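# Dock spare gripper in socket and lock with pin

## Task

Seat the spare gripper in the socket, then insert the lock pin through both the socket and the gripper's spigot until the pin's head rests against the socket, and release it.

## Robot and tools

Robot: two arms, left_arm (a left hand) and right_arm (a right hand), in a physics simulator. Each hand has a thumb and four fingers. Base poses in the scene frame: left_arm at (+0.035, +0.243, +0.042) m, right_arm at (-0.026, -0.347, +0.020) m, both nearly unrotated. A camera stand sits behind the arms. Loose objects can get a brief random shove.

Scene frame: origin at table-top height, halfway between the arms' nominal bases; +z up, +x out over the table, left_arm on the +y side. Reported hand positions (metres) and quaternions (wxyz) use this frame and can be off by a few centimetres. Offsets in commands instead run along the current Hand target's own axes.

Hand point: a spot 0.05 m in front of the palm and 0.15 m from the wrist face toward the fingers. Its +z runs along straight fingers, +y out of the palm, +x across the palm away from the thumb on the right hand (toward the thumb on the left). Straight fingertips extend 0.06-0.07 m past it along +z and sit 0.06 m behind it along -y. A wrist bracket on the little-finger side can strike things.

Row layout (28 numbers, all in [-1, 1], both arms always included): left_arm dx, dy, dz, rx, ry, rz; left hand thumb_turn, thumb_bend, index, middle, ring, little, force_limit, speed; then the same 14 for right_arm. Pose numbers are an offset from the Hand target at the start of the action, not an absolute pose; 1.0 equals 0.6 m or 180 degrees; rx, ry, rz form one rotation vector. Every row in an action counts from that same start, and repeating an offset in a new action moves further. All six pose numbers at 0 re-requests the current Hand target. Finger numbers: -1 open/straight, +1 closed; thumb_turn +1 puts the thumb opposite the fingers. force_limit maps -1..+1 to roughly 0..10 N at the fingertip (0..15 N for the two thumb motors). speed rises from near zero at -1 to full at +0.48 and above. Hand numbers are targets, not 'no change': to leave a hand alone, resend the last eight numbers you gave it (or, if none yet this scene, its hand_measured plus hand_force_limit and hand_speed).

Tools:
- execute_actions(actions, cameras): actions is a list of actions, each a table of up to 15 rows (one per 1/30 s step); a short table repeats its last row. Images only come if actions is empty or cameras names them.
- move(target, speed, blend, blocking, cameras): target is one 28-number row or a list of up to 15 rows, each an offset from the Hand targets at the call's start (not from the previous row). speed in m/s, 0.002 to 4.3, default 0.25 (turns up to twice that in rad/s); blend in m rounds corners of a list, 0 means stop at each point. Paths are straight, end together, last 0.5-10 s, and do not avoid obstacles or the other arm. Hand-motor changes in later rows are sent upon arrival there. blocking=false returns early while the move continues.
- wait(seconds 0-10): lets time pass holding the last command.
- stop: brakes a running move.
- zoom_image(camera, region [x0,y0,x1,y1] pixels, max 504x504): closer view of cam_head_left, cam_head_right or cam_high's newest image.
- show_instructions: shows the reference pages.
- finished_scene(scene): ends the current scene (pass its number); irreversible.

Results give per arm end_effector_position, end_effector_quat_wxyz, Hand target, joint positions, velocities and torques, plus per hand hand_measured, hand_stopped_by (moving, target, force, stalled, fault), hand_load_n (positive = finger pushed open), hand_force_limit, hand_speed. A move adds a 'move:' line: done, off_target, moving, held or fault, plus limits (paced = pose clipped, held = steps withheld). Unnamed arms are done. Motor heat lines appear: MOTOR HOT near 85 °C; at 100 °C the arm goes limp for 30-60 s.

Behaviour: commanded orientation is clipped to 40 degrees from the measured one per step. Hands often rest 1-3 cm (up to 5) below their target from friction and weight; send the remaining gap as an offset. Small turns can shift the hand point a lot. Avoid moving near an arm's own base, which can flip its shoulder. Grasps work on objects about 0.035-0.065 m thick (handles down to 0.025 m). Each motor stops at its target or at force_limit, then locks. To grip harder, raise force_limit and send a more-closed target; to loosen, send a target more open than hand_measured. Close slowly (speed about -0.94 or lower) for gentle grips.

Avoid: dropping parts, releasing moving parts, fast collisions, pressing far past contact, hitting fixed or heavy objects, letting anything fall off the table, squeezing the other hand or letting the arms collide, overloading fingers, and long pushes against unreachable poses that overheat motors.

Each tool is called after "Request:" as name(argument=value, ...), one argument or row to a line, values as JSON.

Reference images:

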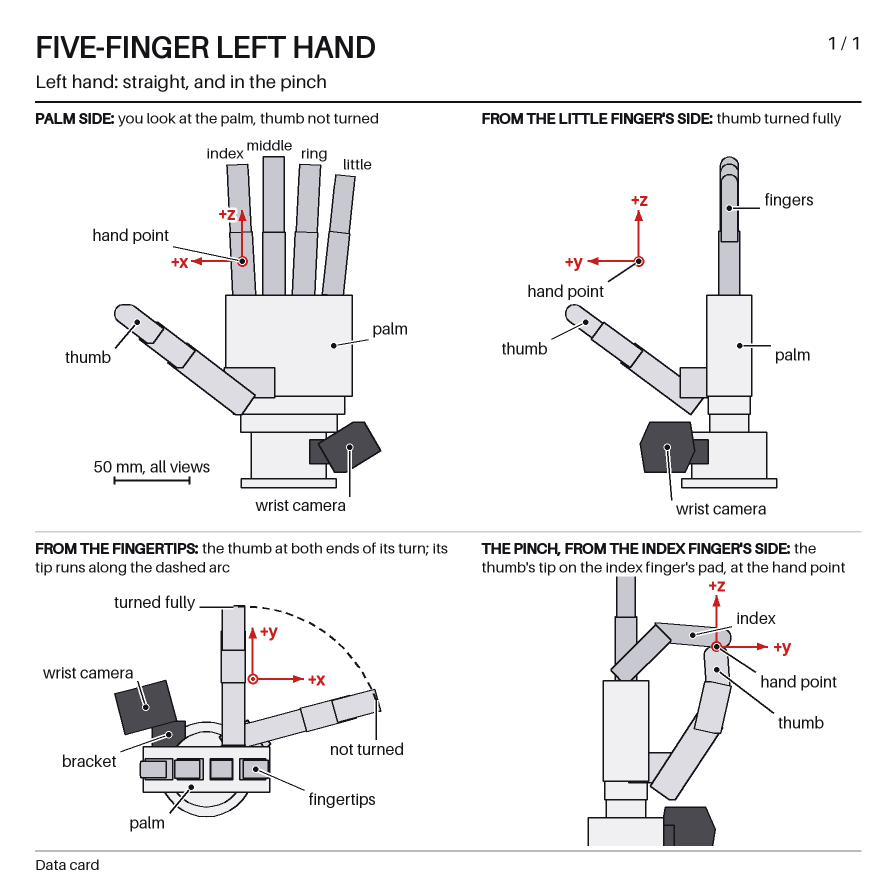

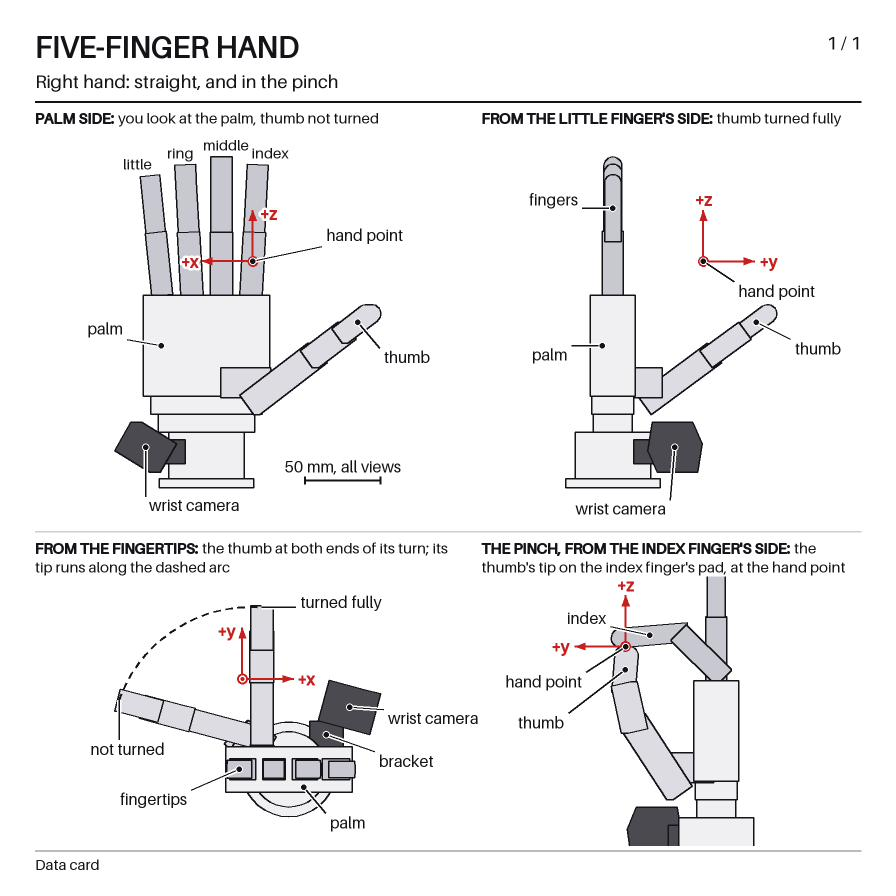

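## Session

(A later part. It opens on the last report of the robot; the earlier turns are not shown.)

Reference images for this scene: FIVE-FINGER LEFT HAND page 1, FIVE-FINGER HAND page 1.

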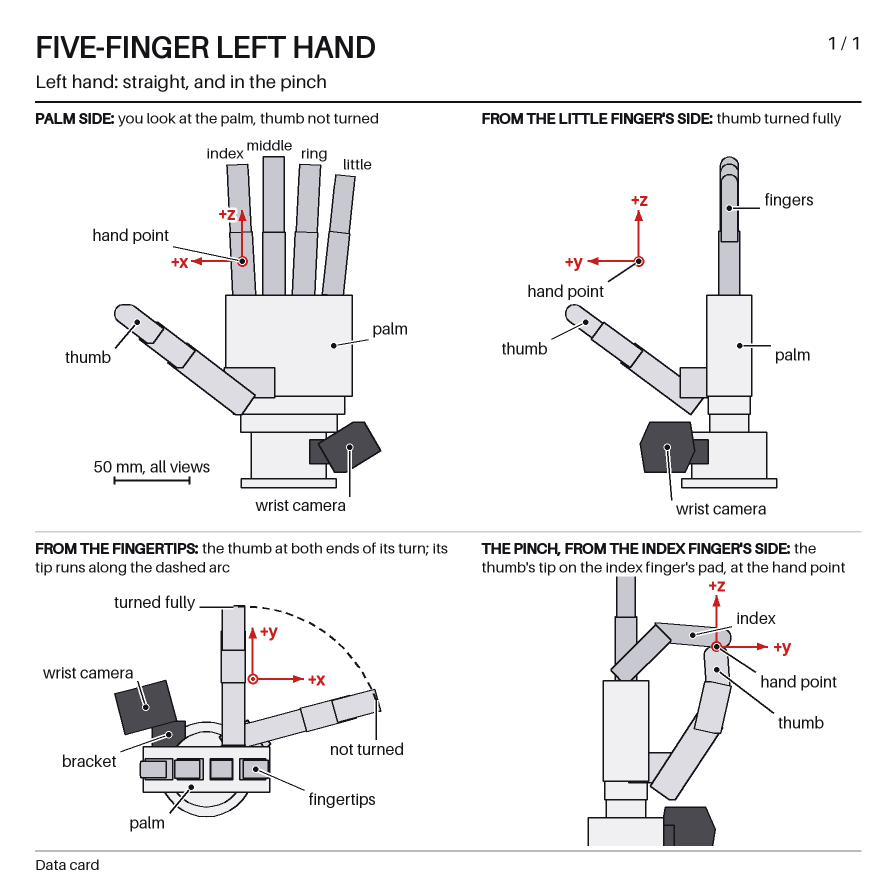

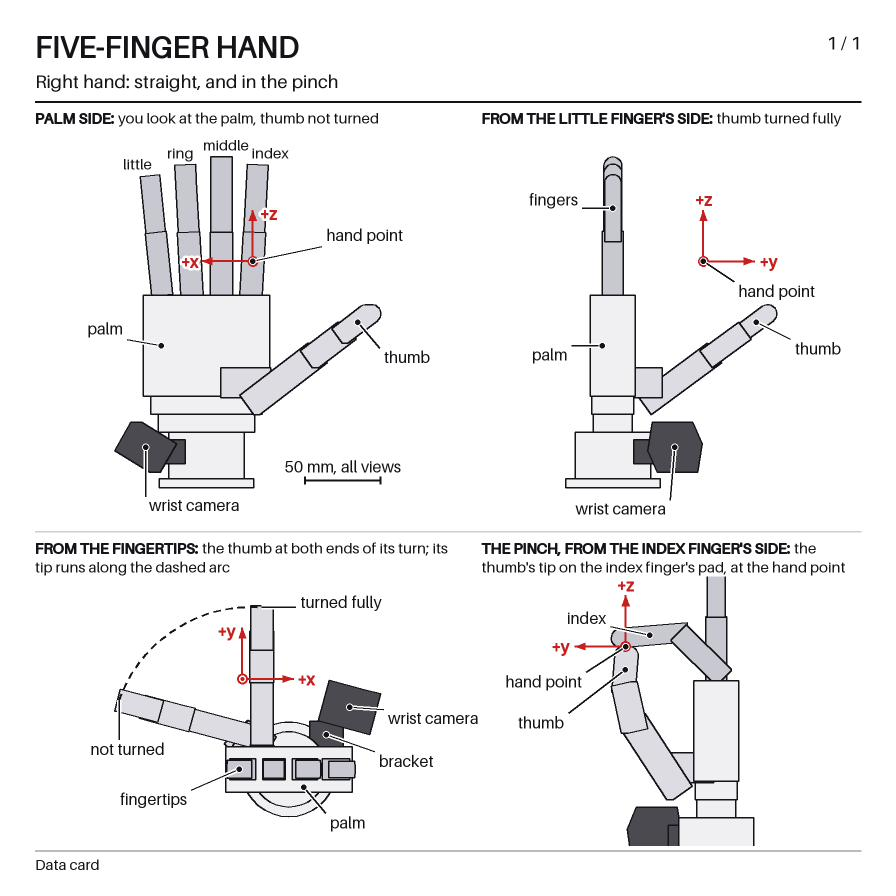

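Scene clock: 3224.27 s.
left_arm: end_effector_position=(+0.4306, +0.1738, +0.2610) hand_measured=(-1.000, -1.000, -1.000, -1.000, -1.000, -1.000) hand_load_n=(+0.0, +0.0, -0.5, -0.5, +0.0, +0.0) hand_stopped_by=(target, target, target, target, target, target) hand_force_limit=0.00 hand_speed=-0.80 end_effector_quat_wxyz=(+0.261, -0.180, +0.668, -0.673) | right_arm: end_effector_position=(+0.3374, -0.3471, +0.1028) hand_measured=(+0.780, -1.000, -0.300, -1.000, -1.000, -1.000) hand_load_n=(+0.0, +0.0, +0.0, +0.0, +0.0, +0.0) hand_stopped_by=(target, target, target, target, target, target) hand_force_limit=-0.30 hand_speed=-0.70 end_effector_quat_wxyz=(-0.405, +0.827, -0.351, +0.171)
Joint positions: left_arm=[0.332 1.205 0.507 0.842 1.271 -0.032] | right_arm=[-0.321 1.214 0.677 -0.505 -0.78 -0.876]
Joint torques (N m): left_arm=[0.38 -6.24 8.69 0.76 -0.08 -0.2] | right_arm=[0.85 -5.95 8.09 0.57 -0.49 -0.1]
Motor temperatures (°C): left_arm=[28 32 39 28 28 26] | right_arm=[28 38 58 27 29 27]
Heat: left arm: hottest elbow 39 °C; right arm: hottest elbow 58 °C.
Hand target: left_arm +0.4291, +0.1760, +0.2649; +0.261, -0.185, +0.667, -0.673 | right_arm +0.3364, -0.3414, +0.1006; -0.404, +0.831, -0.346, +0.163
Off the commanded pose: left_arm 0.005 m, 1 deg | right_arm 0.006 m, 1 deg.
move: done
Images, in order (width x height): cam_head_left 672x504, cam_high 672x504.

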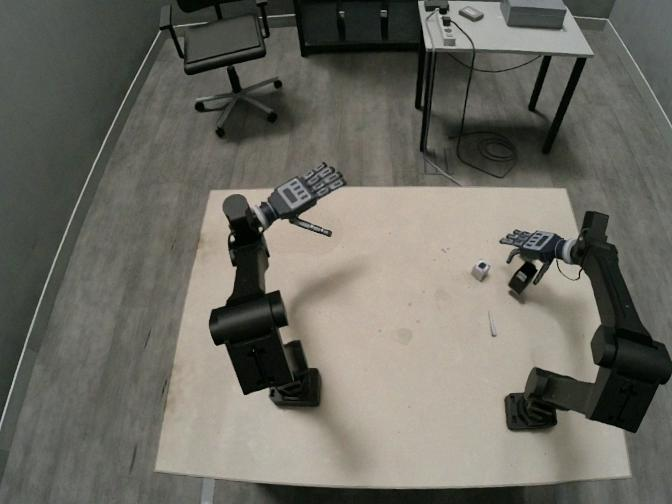

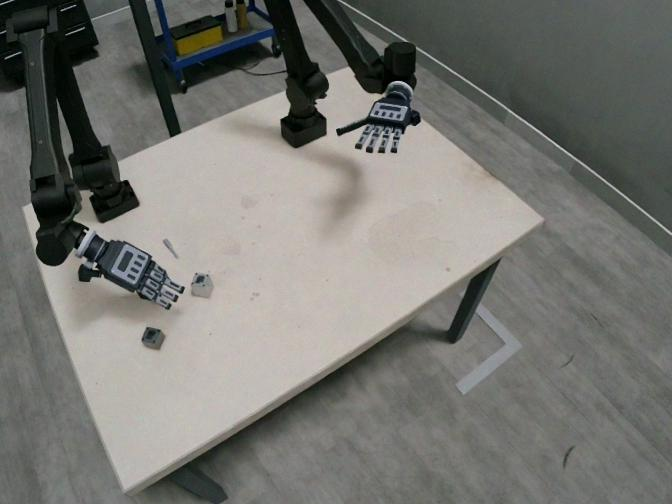

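Request:
execute_actions(
  actions=[],
)

Scene clock: 3250.20 s.
left_arm: end_effector_position=(+0.4306, +0.1738, +0.2610) hand_measured=(-1.000, -1.000, -1.000, -1.000, -1.000, -1.000) hand_load_n=(+0.0, +0.0, +0.0, +0.0, +0.0, +0.0) hand_stopped_by=(target, target, target, target, target, target) hand_force_limit=0.00 hand_speed=-0.80 end_effector_quat_wxyz=(+0.261, -0.180, +0.668, -0.673) | right_arm: end_effector_position=(+0.3374, -0.3471, +0.1028) hand_measured=(+0.780, -1.000, -0.300, -1.000, -1.000, -1.000) hand_load_n=(+0.0, +0.0, -0.5, -0.5, +0.0, +0.0) hand_stopped_by=(target, target, target, target, target, target) hand_force_limit=-0.30 hand_speed=-0.70 end_effector_quat_wxyz=(-0.405, +0.827, -0.351, +0.171)
Joint positions: left_arm=[0.332 1.205 0.507 0.842 1.271 -0.032] | right_arm=[-0.321 1.214 0.677 -0.505 -0.78 -0.876]
Joint velocities: within noise
Joint torques (N m): left_arm=[0.32 -6.3 8.69 0.77 -0.09 -0.2] | right_arm=[0.97 -5.77 8.13 0.62 -0.49 -0.11]
Motor temperatures (°C): left_arm=[28 32 39 28 28 26] | right_arm=[28 38 57 27 29 27]
Heat: left arm: hottest elbow 39 °C; right arm: hottest elbow 57 °C.
Hand target: left_arm +0.4291, +0.1760, +0.2649; +0.261, -0.185, +0.667, -0.673 | right_arm +0.3364, -0.3414, +0.1006; -0.404, +0.831, -0.346, +0.163
Off the commanded pose: left_arm 0.005 m, 1 deg | right_arm 0.006 m, 1 deg.

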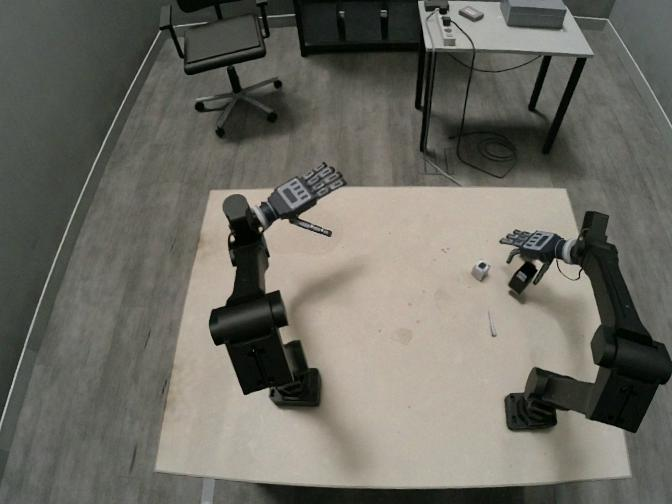

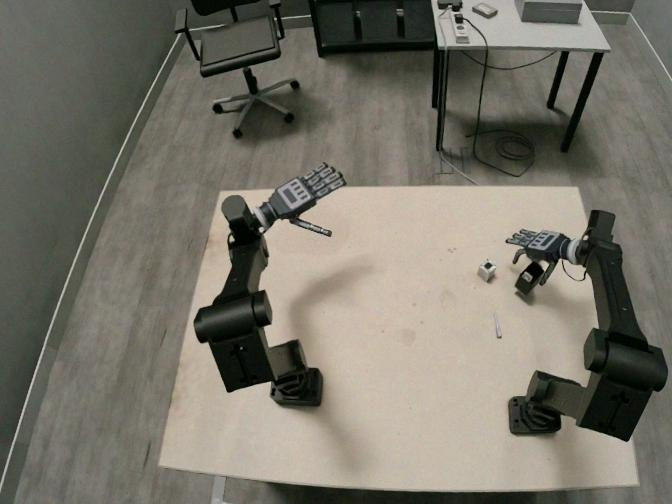

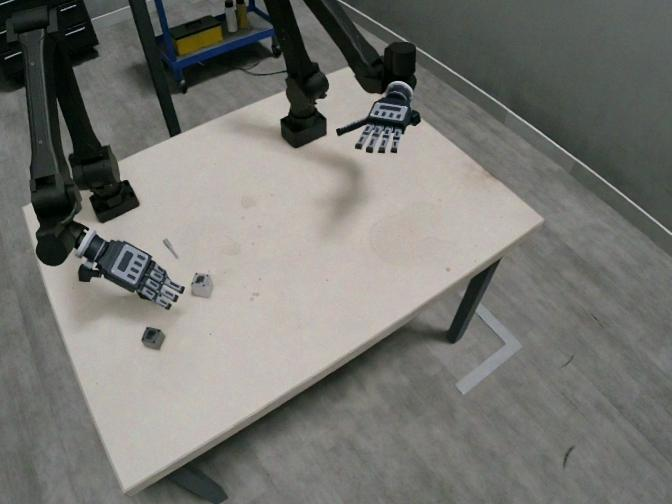

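Request:
zoom_image(
  camera="cam_head_left",
  region=[470, 210, 590, 310],
)

Request:
zoom_image(
  camera="cam_high",
  region=[90, 220, 230, 340],
)

Scaled by 4.200 from the camera's 672x504 image, which has a finer 960x720 frame.

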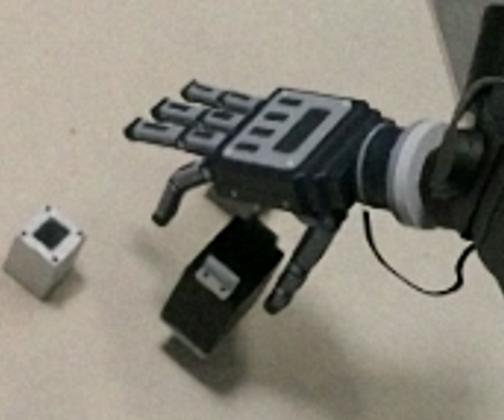

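Scaled by 3.600 from the camera's 672x504 image, which has a finer 960x720 frame.

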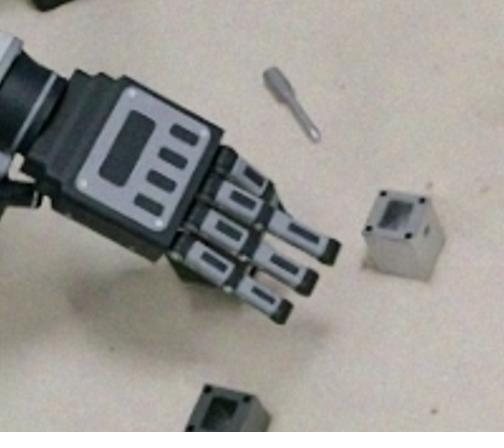

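Request:
move(
  target=[
    [0,0,0,0,0,0,-1,-1,-1,-1,-1,-1,0,-0.8,0.01387,-0.04149,-0.01483,0,0,0,0.78,-1,-1,-1,-1,-1,-0.3,-0.7],
    [0,0,0,0,0,0,-1,-1,-1,-1,-1,-1,0,-0.8,0.02069,-0.07855,-0.03517,0,0,0,0.78,-1,-1,-1,-1,-1,-0.3,-0.7],
    [0,0,0,0,0,0,-1,-1,-1,-1,-1,-1,0,-0.8,0.01965,-0.20908,-0.1386,0,0,0,0.78,-1,-1,-1,-1,-1,-0.3,-0.7],
  ],
  blend=[0.005,0.005,0],
  speed=[0.06,0.08,0.15],
  cameras=["cam_head_left","cam_head_right","cam_high"],
)

Scene clock: 3282.40 s.
left_arm: end_effector_position=(+0.4306, +0.1738, +0.2610) hand_measured=(-1.000, -1.000, -1.000, -1.000, -1.000, -1.000) hand_load_n=(+0.0, +0.5, +0.0, +0.0, -0.5, +0.0) hand_stopped_by=(target, target, target, target, target, target) hand_force_limit=0.00 hand_speed=-0.80 end_effector_quat_wxyz=(+0.261, -0.180, +0.668, -0.673) | right_arm: end_effector_position=(+0.3429, -0.3440, +0.2254) hand_measured=(+0.780, -1.000, -1.000, -1.000, -1.000, -1.000) hand_load_n=(+0.0, +0.0, +0.0, +0.0, +0.0, +0.0) hand_stopped_by=(target, target, target, target, target, target) hand_force_limit=-0.30 hand_speed=-0.70 end_effector_quat_wxyz=(-0.402, +0.829, -0.361, +0.144)
Joint positions: left_arm=[0.332 1.205 0.507 0.842 1.271 -0.032] | right_arm=[-0.305 1.132 0.967 -0.928 -0.773 -0.867]
Joint torques (N m): left_arm=[0.38 -6.3 8.7 0.77 -0.08 -0.21] | right_arm=[0.73 -6.95 13.14 0.5 -0.51 0.03]
Motor temperatures (°C): left_arm=[28 32 39 28 28 26] | right_arm=[28 38 58 27 29 27]
Heat: left arm: hottest elbow 39 °C; right arm: hottest elbow 58 °C.
Hand target: left_arm +0.4291, +0.1760, +0.2649; +0.261, -0.185, +0.667, -0.673 | right_arm +0.3547, -0.3417, +0.2503; -0.404, +0.831, -0.346, +0.162
Off the commanded pose: left_arm 0.005 m, 1 deg | right_arm 0.028 m, 3 deg.
move: off_target (right_arm)

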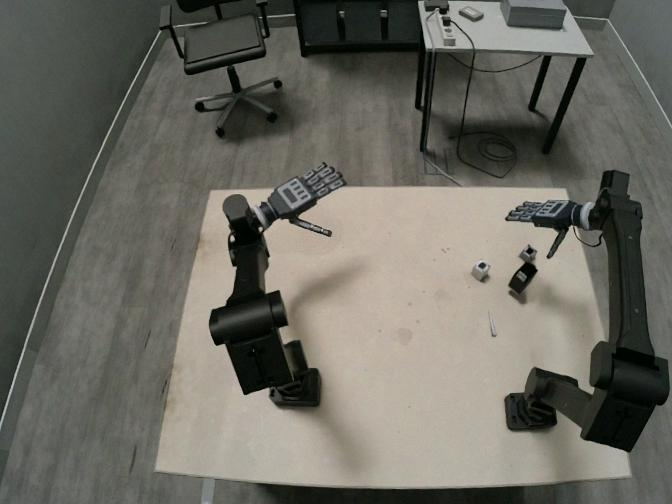

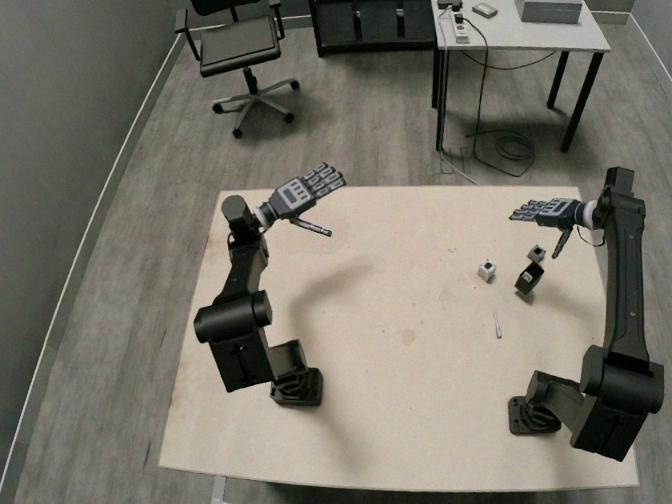

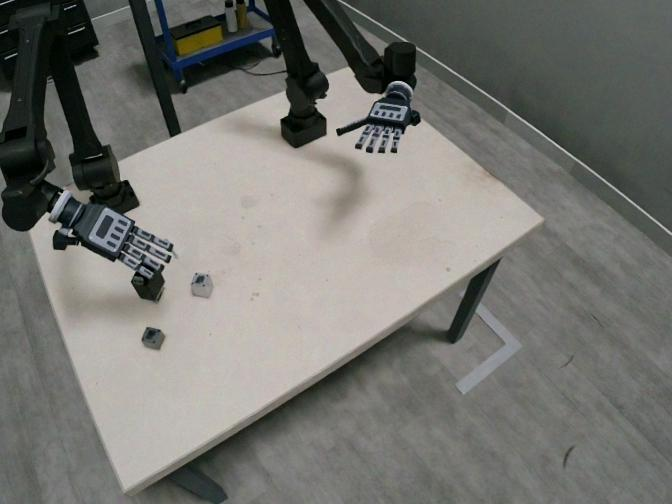

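Request:
zoom_image(
  camera="cam_head_left",
  region=[470, 235, 560, 305],
)

Request:
zoom_image(
  camera="cam_high",
  region=[110, 250, 220, 340],
)

Request:
zoom_image(
  camera="cam_head_right",
  region=[480, 235, 570, 305],
)

Scaled by 5.600 from the camera's 672x504 image, which has a finer 960x720 frame.

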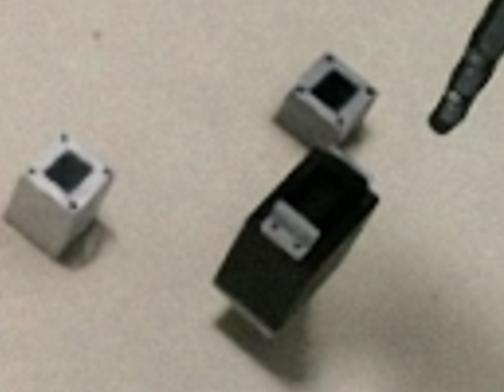

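Scaled by 4.582 from the camera's 672x504 image, which has a finer 960x720 frame.

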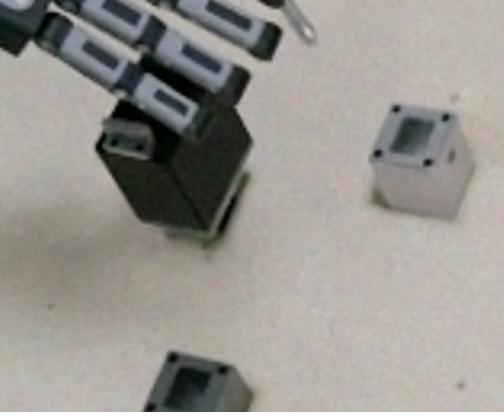

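Scaled by 5.600 from the camera's 672x504 image, which has a finer 960x720 frame.

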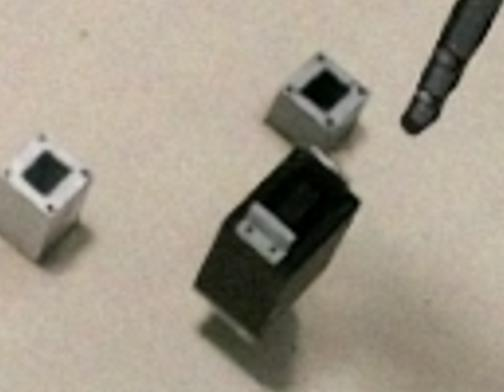

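Request:
zoom_image(
  camera="cam_head_left",
  region=[500, 250, 550, 300],
)

Request:
zoom_image(
  camera="cam_high",
  region=[125, 262, 175, 312],
)

Scaled by 10.080 from the camera's 672x504 image, which has a finer 960x720 frame.

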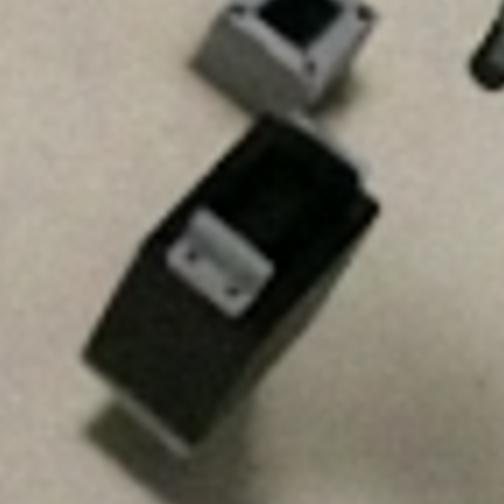

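Scaled by 10.080 from the camera's 672x504 image, which has a finer 960x720 frame.

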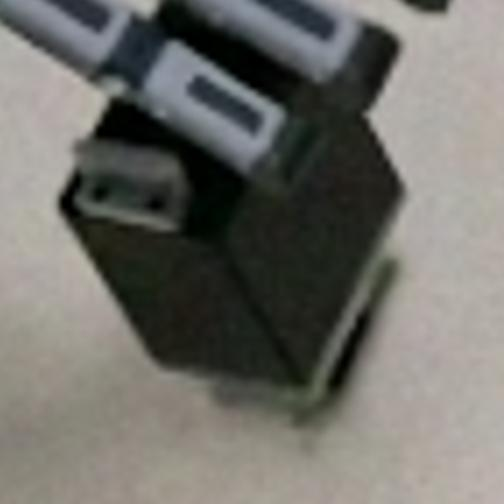

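Request:
move(
  target=[0,0,0,0,0,0,-1,-1,-1,-1,-1,-1,0,-0.8,-0.01025,-0.00832,-0.08325,-0.2867,0.007,0.0067,1,-1,-1,-1,-1,-1,-0.3,-0.7],
  speed=0.22,
  cameras=["cam_head_left","cam_high"],
)

Scene clock: 3369.87 s.
left_arm: end_effector_position=(+0.4306, +0.1738, +0.2610) hand_measured=(-1.000, -1.000, -1.000, -1.000, -1.000, -1.000) hand_load_n=(-0.5, +0.0, +0.0, +0.0, +0.0, +0.0) hand_stopped_by=(target, target, target, target, target, target) hand_force_limit=0.00 hand_speed=-0.80 end_effector_quat_wxyz=(+0.261, -0.180, +0.668, -0.673) | right_arm: end_effector_position=(+0.3129, -0.3686, +0.2727) hand_measured=(+1.000, -1.000, -1.000, -1.000, -1.000, -1.000) hand_load_n=(+0.0, +0.0, +0.0, +0.0, +0.0, +0.0) hand_stopped_by=(target, target, target, target, target, target) hand_force_limit=-0.30 hand_speed=-0.70 end_effector_quat_wxyz=(+0.003, +0.918, -0.396, -0.013)
Joint positions: left_arm=[0.332 1.205 0.507 0.842 1.271 -0.032] | right_arm=[0.001 1.412 1.422 -1.607 -0.004 -0.765]
Joint torques (N m): left_arm=[0.38 -6.3 8.69 0.79 -0.08 -0.2] | right_arm=[0.85 -8.29 12.34 -0.24 0.2 0.09]
Motor temperatures (°C): left_arm=[28 32 39 28 28 26] | right_arm=[28 39 76 27 28 27]
Heat: left arm: hottest elbow 39 °C; right arm: hottest elbow 76 °C.
Hand target: left_arm +0.4291, +0.1760, +0.2649; +0.261, -0.185, +0.667, -0.673 | right_arm +0.3251, -0.3630, +0.2854; +0.000, +0.919, -0.395, +0.000
Off the commanded pose: left_arm 0.005 m, 1 deg | right_arm 0.018 m, 2 deg.
move: off_target (right_arm)
Images, in order (width x height): cam_head_left 672x504, cam_high 672x504.

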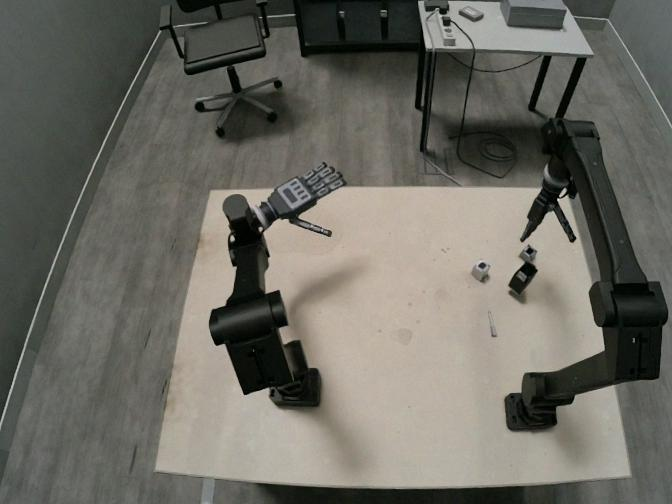

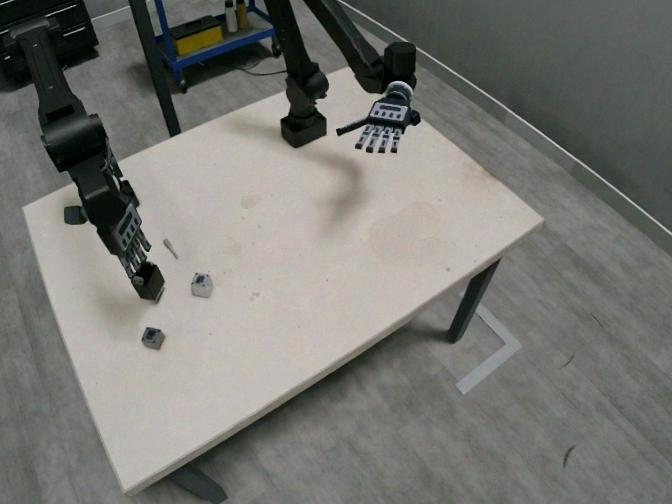

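Request:
move(
  target=[0,0,0,0,0,0,-1,-1,-1,-1,-1,-1,0,-0.8,-0.01884,0.00533,0.0917,0,0,0,1,-1,-1,-1,-1,-1,-0.3,-0.7],
  speed=0.15,
  cameras=["cam_head_left","cam_head_right","cam_high"],
)

Request:
zoom_image(
  camera="cam_head_left",
  region=[490, 200, 590, 300],
)

Request:
zoom_image(
  camera="cam_high",
  region=[90, 200, 190, 320],
)

Scene clock: 3379.70 s.
left_arm: end_effector_position=(+0.4306, +0.1738, +0.2610) hand_measured=(-1.000, -1.000, -1.000, -1.000, -1.000, -1.000) hand_load_n=(+0.0, +0.0, +0.0, +0.0, +0.0, +0.0) hand_stopped_by=(target, target, target, target, target, target) hand_force_limit=0.00 hand_speed=-0.80 end_effector_quat_wxyz=(+0.261, -0.180, +0.668, -0.673) | right_arm: end_effector_position=(+0.3118, -0.3632, +0.2278) hand_measured=(+1.000, -1.000, -1.000, -1.000, -1.000, -1.000) hand_load_n=(+0.0, +0.0, +0.0, +0.0, +0.0, +0.0) hand_stopped_by=(target, target, target, target, target, target) hand_force_limit=-0.30 hand_speed=-0.70 end_effector_quat_wxyz=(+0.003, +0.918, -0.397, -0.011)
Joint positions: left_arm=[0.332 1.205 0.507 0.842 1.271 -0.032] | right_arm=[0.014 1.412 1.305 -1.486 -0.004 -0.749]
Joint torques (N m): left_arm=[0.32 -6.24 8.7 0.77 -0.08 -0.2] | right_arm=[1.2 -9.82 8.34 0.51 0.19 0.1]
Motor temperatures (°C): left_arm=[28 32 39 28 28 26] | right_arm=[28 39 74 27 28 27]
Heat: left arm: hottest elbow 39 °C; right arm: hottest elbow 74 °C.
Hand target: left_arm +0.4291, +0.1760, +0.2649; +0.261, -0.185, +0.667, -0.673 | right_arm +0.3149, -0.3572, +0.2303; +0.000, +0.919, -0.395, +0.000
Off the commanded pose: left_arm 0.005 m, 1 deg | right_arm 0.007 m, 1 deg.
move: done

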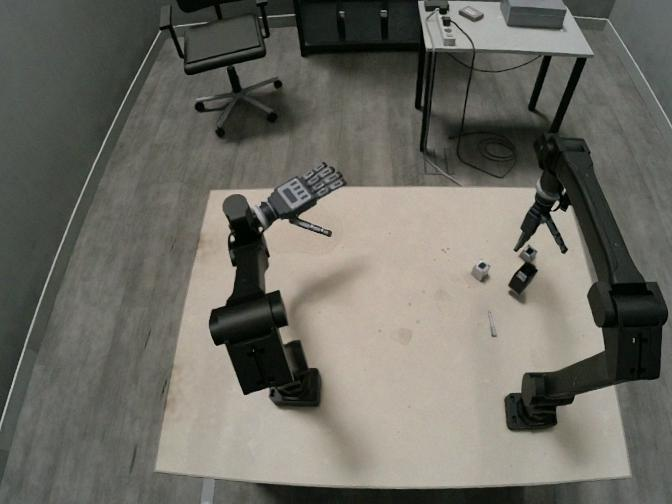

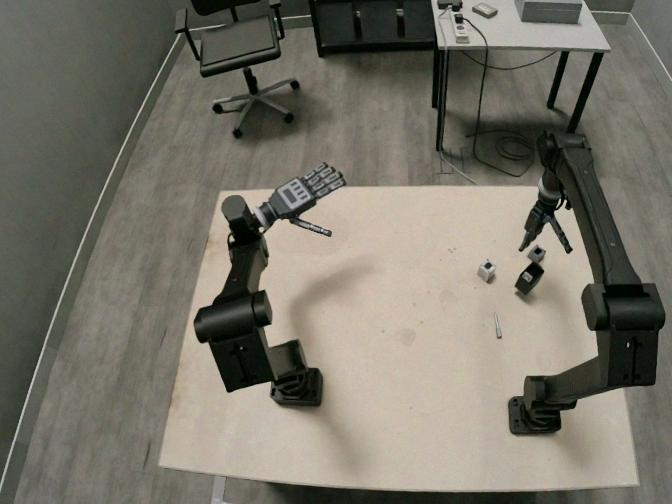

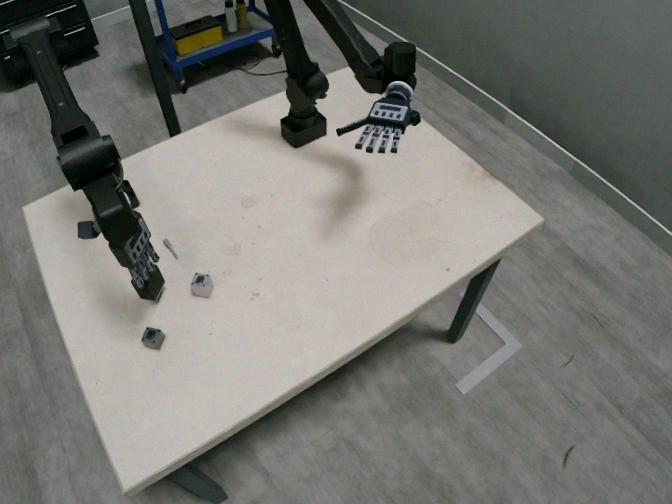

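Scaled by 5.040 from the camera's 672x504 image, which has a finer 960x720 frame.

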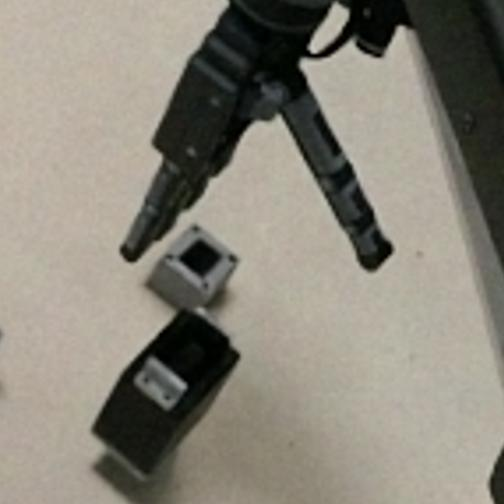

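Scaled by 4.200 from the camera's 672x504 image, which has a finer 960x720 frame.

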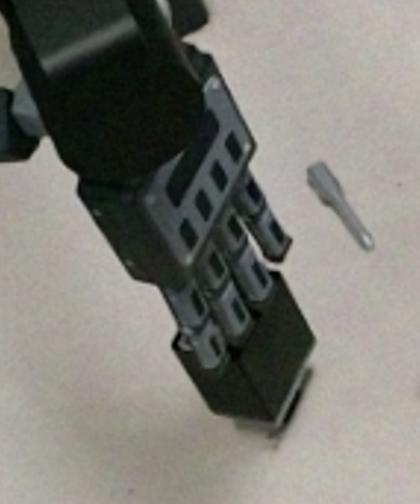

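Request:
move(
  target=[0,0,0,0,0,0,-1,-1,-1,-1,-1,-1,0,-0.8,0.0023,-0.0024,0.2467,0,0,0,1,-1,-1,-1,-1,-1,-0.3,-0.7],
  speed=0.12,
  cameras=["cam_head_left","cam_head_right","cam_high"],
)

Request:
zoom_image(
  camera="cam_head_left",
  region=[490, 220, 570, 300],
)

Request:
zoom_image(
  camera="cam_high",
  region=[100, 230, 180, 330],
)

Request:
zoom_image(
  camera="cam_head_right",
  region=[490, 220, 570, 300],
)

Scene clock: 3392.90 s.
left_arm: end_effector_position=(+0.4306, +0.1738, +0.2610) hand_measured=(-1.000, -1.000, -1.000, -1.000, -1.000, -1.000) hand_load_n=(+0.0, +0.0, +0.0, +0.0, +0.0, +0.0) hand_stopped_by=(target, target, target, target, target, target) hand_force_limit=0.00 hand_speed=-0.80 end_effector_quat_wxyz=(+0.261, -0.180, +0.668, -0.673) | right_arm: end_effector_position=(+0.3129, -0.3632, +0.0853) hand_measured=(+1.000, -1.000, -1.000, -1.000, -1.000, -1.000) hand_load_n=(+0.0, +0.0, -0.5, +0.0, +0.0, +0.0) hand_stopped_by=(target, target, target, target, target, target) hand_force_limit=-0.30 hand_speed=-0.70 end_effector_quat_wxyz=(-0.001, +0.918, -0.397, -0.003)
Joint positions: left_arm=[0.332 1.205 0.507 0.842 1.271 -0.032] | right_arm=[0.014 1.514 1.025 -1.087 -0.004 -0.749]
Joint torques (N m): left_arm=[0.32 -6.3 8.7 0.76 -0.08 -0.2] | right_arm=[1.08 -9 7.53 0.73 0.18 0.08]
Motor temperatures (°C): left_arm=[28 32 39 28 28 26] | right_arm=[28 39 69 27 28 27]
Heat: left arm: hottest elbow 39 °C; right arm: hottest elbow 69 °C.
Hand target: left_arm +0.4291, +0.1760, +0.2649; +0.261, -0.185, +0.667, -0.673 | right_arm +0.3169, -0.3572, +0.0822; +0.000, +0.919, -0.395, +0.000
Off the commanded pose: left_arm 0.005 m, 1 deg | right_arm 0.008 m, 0 deg.
move: done

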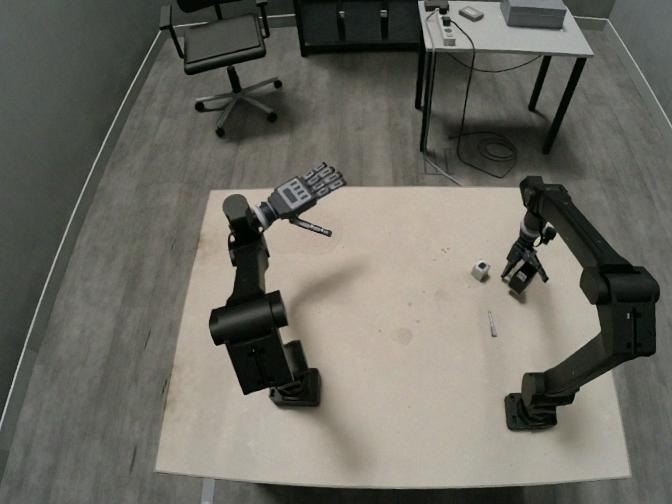

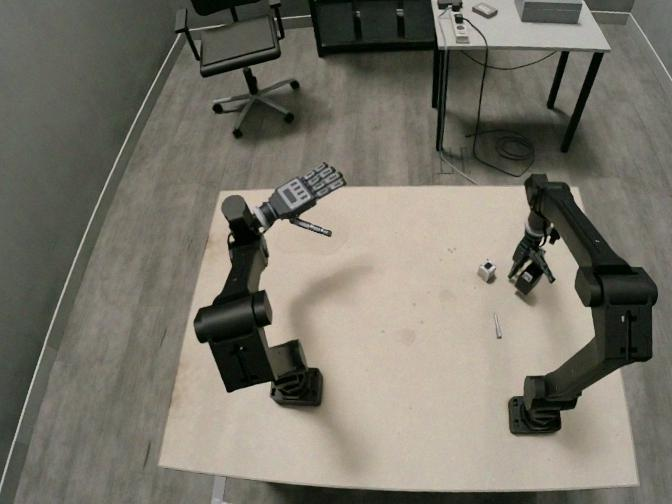

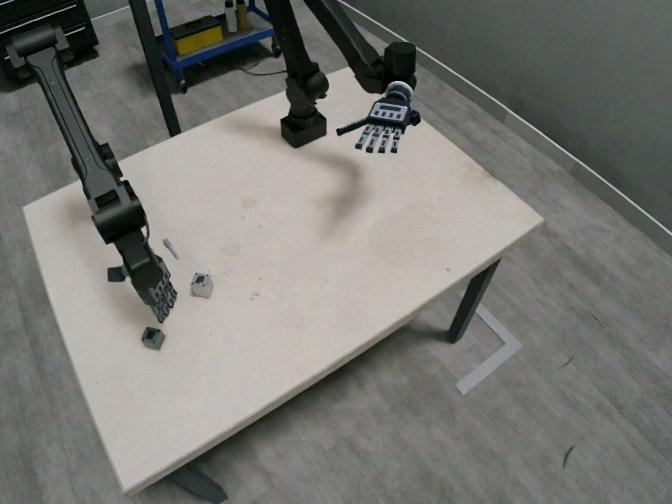

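Scaled by 6.300 from the camera's 672x504 image, which has a finer 960x720 frame.

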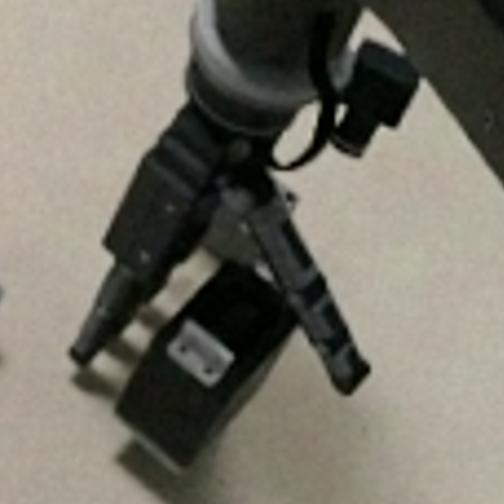

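Scaled by 5.040 from the camera's 672x504 image, which has a finer 960x720 frame.

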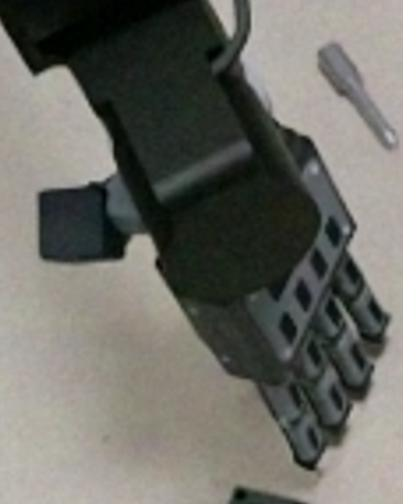

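Scaled by 6.300 from the camera's 672x504 image, which has a finer 960x720 frame.

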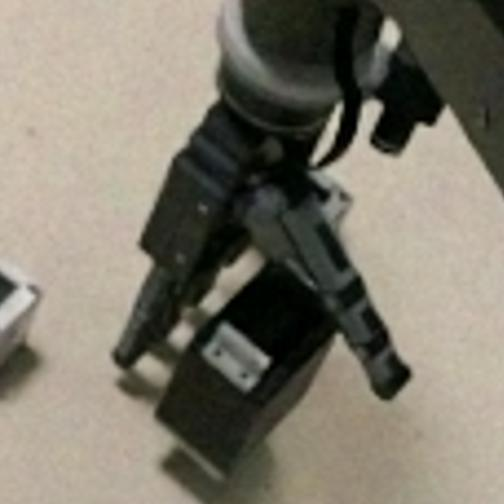

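Request:
move(
  target=[0,0,0,0,0,0,-1,-1,-1,-1,-1,-1,0,-0.8,0.0122,0.01618,0.0067,0,0,0,1,-1,-1,-1,-1,-1,-0.3,-0.7],
  speed=0.03,
  cameras=["cam_head_left"],
)

Request:
zoom_image(
  camera="cam_head_left",
  region=[495, 240, 555, 300],
)

Scene clock: 3408.37 s.
left_arm: end_effector_position=(+0.4306, +0.1738, +0.2610) hand_measured=(-1.000, -1.000, -1.000, -1.000, -1.000, -1.000) hand_load_n=(+0.0, +0.0, +0.0, +0.0, +0.0, +0.0) hand_stopped_by=(target, target, target, target, target, target) hand_force_limit=0.00 hand_speed=-0.80 end_effector_quat_wxyz=(+0.261, -0.180, +0.668, -0.673) | right_arm: end_effector_position=(+0.3120, -0.3634, +0.0820) hand_measured=(+1.000, -1.000, -1.000, -1.000, -1.000, -1.000) hand_load_n=(+0.0, +0.0, +0.0, +0.0, +0.0, +0.0) hand_stopped_by=(target, target, target, target, target, target) hand_force_limit=-0.30 hand_speed=-0.70 end_effector_quat_wxyz=(-0.001, +0.918, -0.396, -0.002)
Joint positions: left_arm=[0.332 1.205 0.507 0.842 1.271 -0.032] | right_arm=[0.014 1.514 1.016 -1.076 -0.003 -0.752]
Joint torques (N m): left_arm=[0.38 -6.3 8.69 0.77 -0.08 -0.21] | right_arm=[-1.9 -8.7 7.24 0.57 0.19 -0.19]
Motor temperatures (°C): left_arm=[28 32 39 28 28 26] | right_arm=[28 38 65 27 28 27]
Heat: left arm: hottest elbow 39 °C; right arm: hottest elbow 65 °C.
Hand target: left_arm +0.4291, +0.1760, +0.2649; +0.261, -0.185, +0.667, -0.673 | right_arm +0.3149, -0.3692, +0.0782; +0.000, +0.919, -0.395, +0.000
Off the commanded pose: left_arm 0.005 m, 1 deg | right_arm 0.008 m, 0 deg.
move: done
Images, in order (width x height): cam_head_left 672x504.

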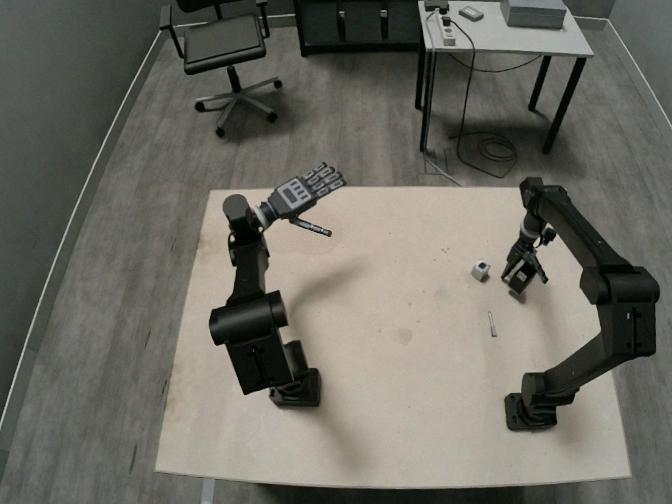

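Scaled by 8.400 from the camera's 672x504 image, which has a finer 960x720 frame.

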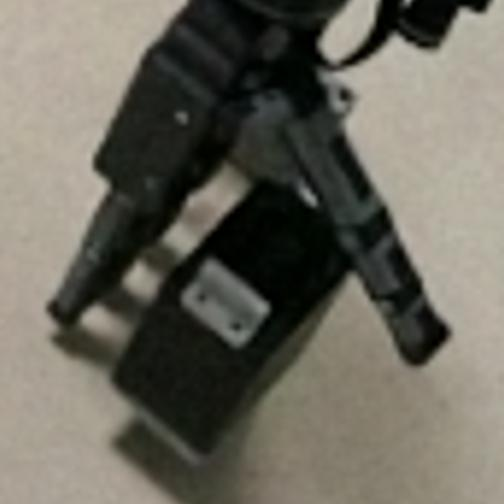

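Request:
move(
  target=[0,0,0,0,0,0,-1,-1,-1,-1,-1,-1,0,-0.8,0.00273,0.01408,0,0,0,0,1,-1,-1,-1,-1,-1,-0.3,-0.7],
  speed=0.03,
  cameras=["cam_head_left"],
)

Request:
zoom_image(
  camera="cam_head_left",
  region=[495, 240, 555, 300],
)

Scene clock: 3415.37 s.
left_arm: end_effector_position=(+0.4306, +0.1738, +0.2610) hand_measured=(-1.000, -1.000, -1.000, -1.000, -1.000, -1.000) hand_load_n=(+0.0, +0.0, +0.0, +0.0, +0.0, +0.0) hand_stopped_by=(target, target, target, target, target, target) hand_force_limit=0.00 hand_speed=-0.80 end_effector_quat_wxyz=(+0.261, -0.180, +0.668, -0.673) | right_arm: end_effector_position=(+0.3061, -0.3687, +0.0785) hand_measured=(+1.000, -1.000, -1.000, -1.000, -1.000, -1.000) hand_load_n=(+0.0, +0.0, +0.0, +0.0, +0.0, +0.0) hand_stopped_by=(target, target, target, target, target, target) hand_force_limit=-0.30 hand_speed=-0.70 end_effector_quat_wxyz=(+0.002, +0.919, -0.393, -0.008)
Joint positions: left_arm=[0.332 1.205 0.507 0.842 1.271 -0.032] | right_arm=[0.002 1.514 1.003 -1.076 -0.003 -0.77]
Joint torques (N m): left_arm=[0.38 -6.24 8.69 0.76 -0.08 -0.21] | right_arm=[-2.14 -9.58 7.23 0.62 0.18 -0.17]
Motor temperatures (°C): left_arm=[28 32 39 28 28 26] | right_arm=[28 38 65 27 28 27]
Heat: left arm: hottest elbow 39 °C; right arm: hottest elbow 65 °C.
Hand target: left_arm +0.4291, +0.1760, +0.2649; +0.261, -0.185, +0.667, -0.673 | right_arm +0.3100, -0.3762, +0.0783; +0.000, +0.919, -0.395, +0.000
Off the commanded pose: left_arm 0.005 m, 1 deg | right_arm 0.008 m, 1 deg.
move: done
Images, in order (width x height): cam_head_left 672x504.

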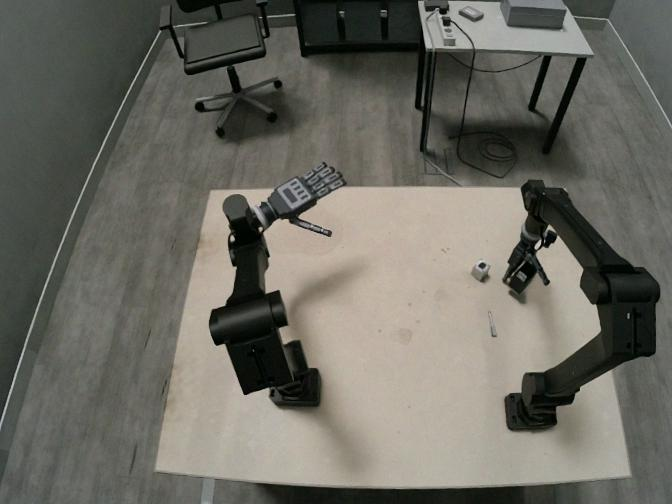

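Scaled by 8.400 from the camera's 672x504 image, which has a finer 960x720 frame.

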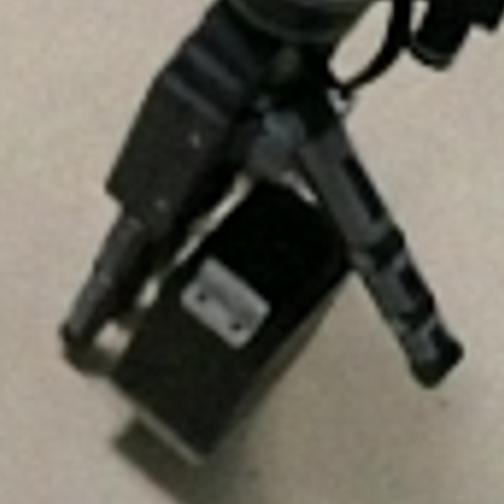

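Request:
move(
  target=[0,0,0,0,0,0,-1,-1,-1,-1,-1,-1,0,-0.8,0.0008,0.00765,0,0,0,0,1,-1,-1,-1,-1,-1,-0.3,-0.7],
  speed=0.03,
  cameras=["cam_head_left"],
)

Request:
zoom_image(
  camera="cam_head_left",
  region=[495, 240, 555, 300],
)

Scene clock: 3425.50 s.
left_arm: end_effector_position=(+0.4306, +0.1738, +0.2610) hand_measured=(-1.000, -1.000, -1.000, -1.000, -1.000, -1.000) hand_load_n=(-0.5, +0.0, +0.0, +0.0, +0.0, +0.0) hand_stopped_by=(target, target, target, target, target, target) hand_force_limit=0.00 hand_speed=-0.80 end_effector_quat_wxyz=(+0.261, -0.180, +0.668, -0.673) | right_arm: end_effector_position=(+0.3038, -0.3716, +0.0766) hand_measured=(+1.000, -1.000, -1.000, -1.000, -1.000, -1.000) hand_load_n=(+0.0, +0.0, -0.5, +0.0, +0.0, +0.0) hand_stopped_by=(target, target, target, target, target, target) hand_force_limit=-0.30 hand_speed=-0.70 end_effector_quat_wxyz=(+0.002, +0.920, -0.392, -0.010)
Joint positions: left_arm=[0.332 1.205 0.507 0.842 1.271 -0.032] | right_arm=[-0.005 1.514 0.996 -1.073 -0.003 -0.778]
Joint torques (N m): left_arm=[0.38 -6.3 8.7 0.76 -0.08 -0.21] | right_arm=[-2.26 -9.93 7.04 0.65 0.19 -0.21]
Motor temperatures (°C): left_arm=[28 32 39 28 28 26] | right_arm=[28 38 63 27 28 27]
Heat: left arm: hottest elbow 39 °C; right arm: hottest elbow 63 °C.
Hand target: left_arm +0.4291, +0.1760, +0.2649; +0.261, -0.185, +0.667, -0.673 | right_arm +0.3070, -0.3798, +0.0782; +0.000, +0.919, -0.395, +0.000
Off the commanded pose: left_arm 0.005 m, 1 deg | right_arm 0.009 m, 1 deg.
move: done
Images, in order (width x height): cam_head_left 672x504.

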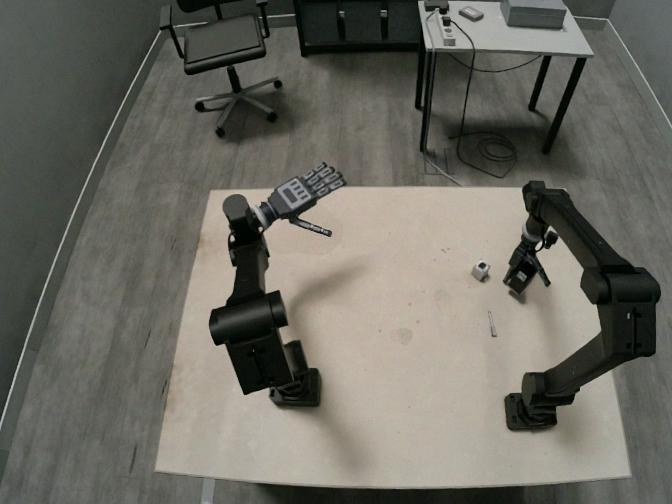

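Scaled by 8.400 from the camera's 672x504 image, which has a finer 960x720 frame.

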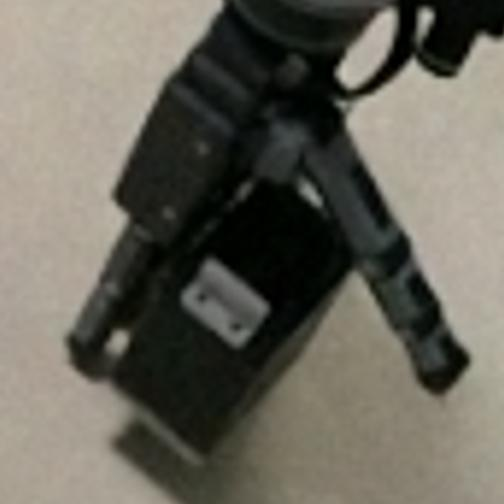

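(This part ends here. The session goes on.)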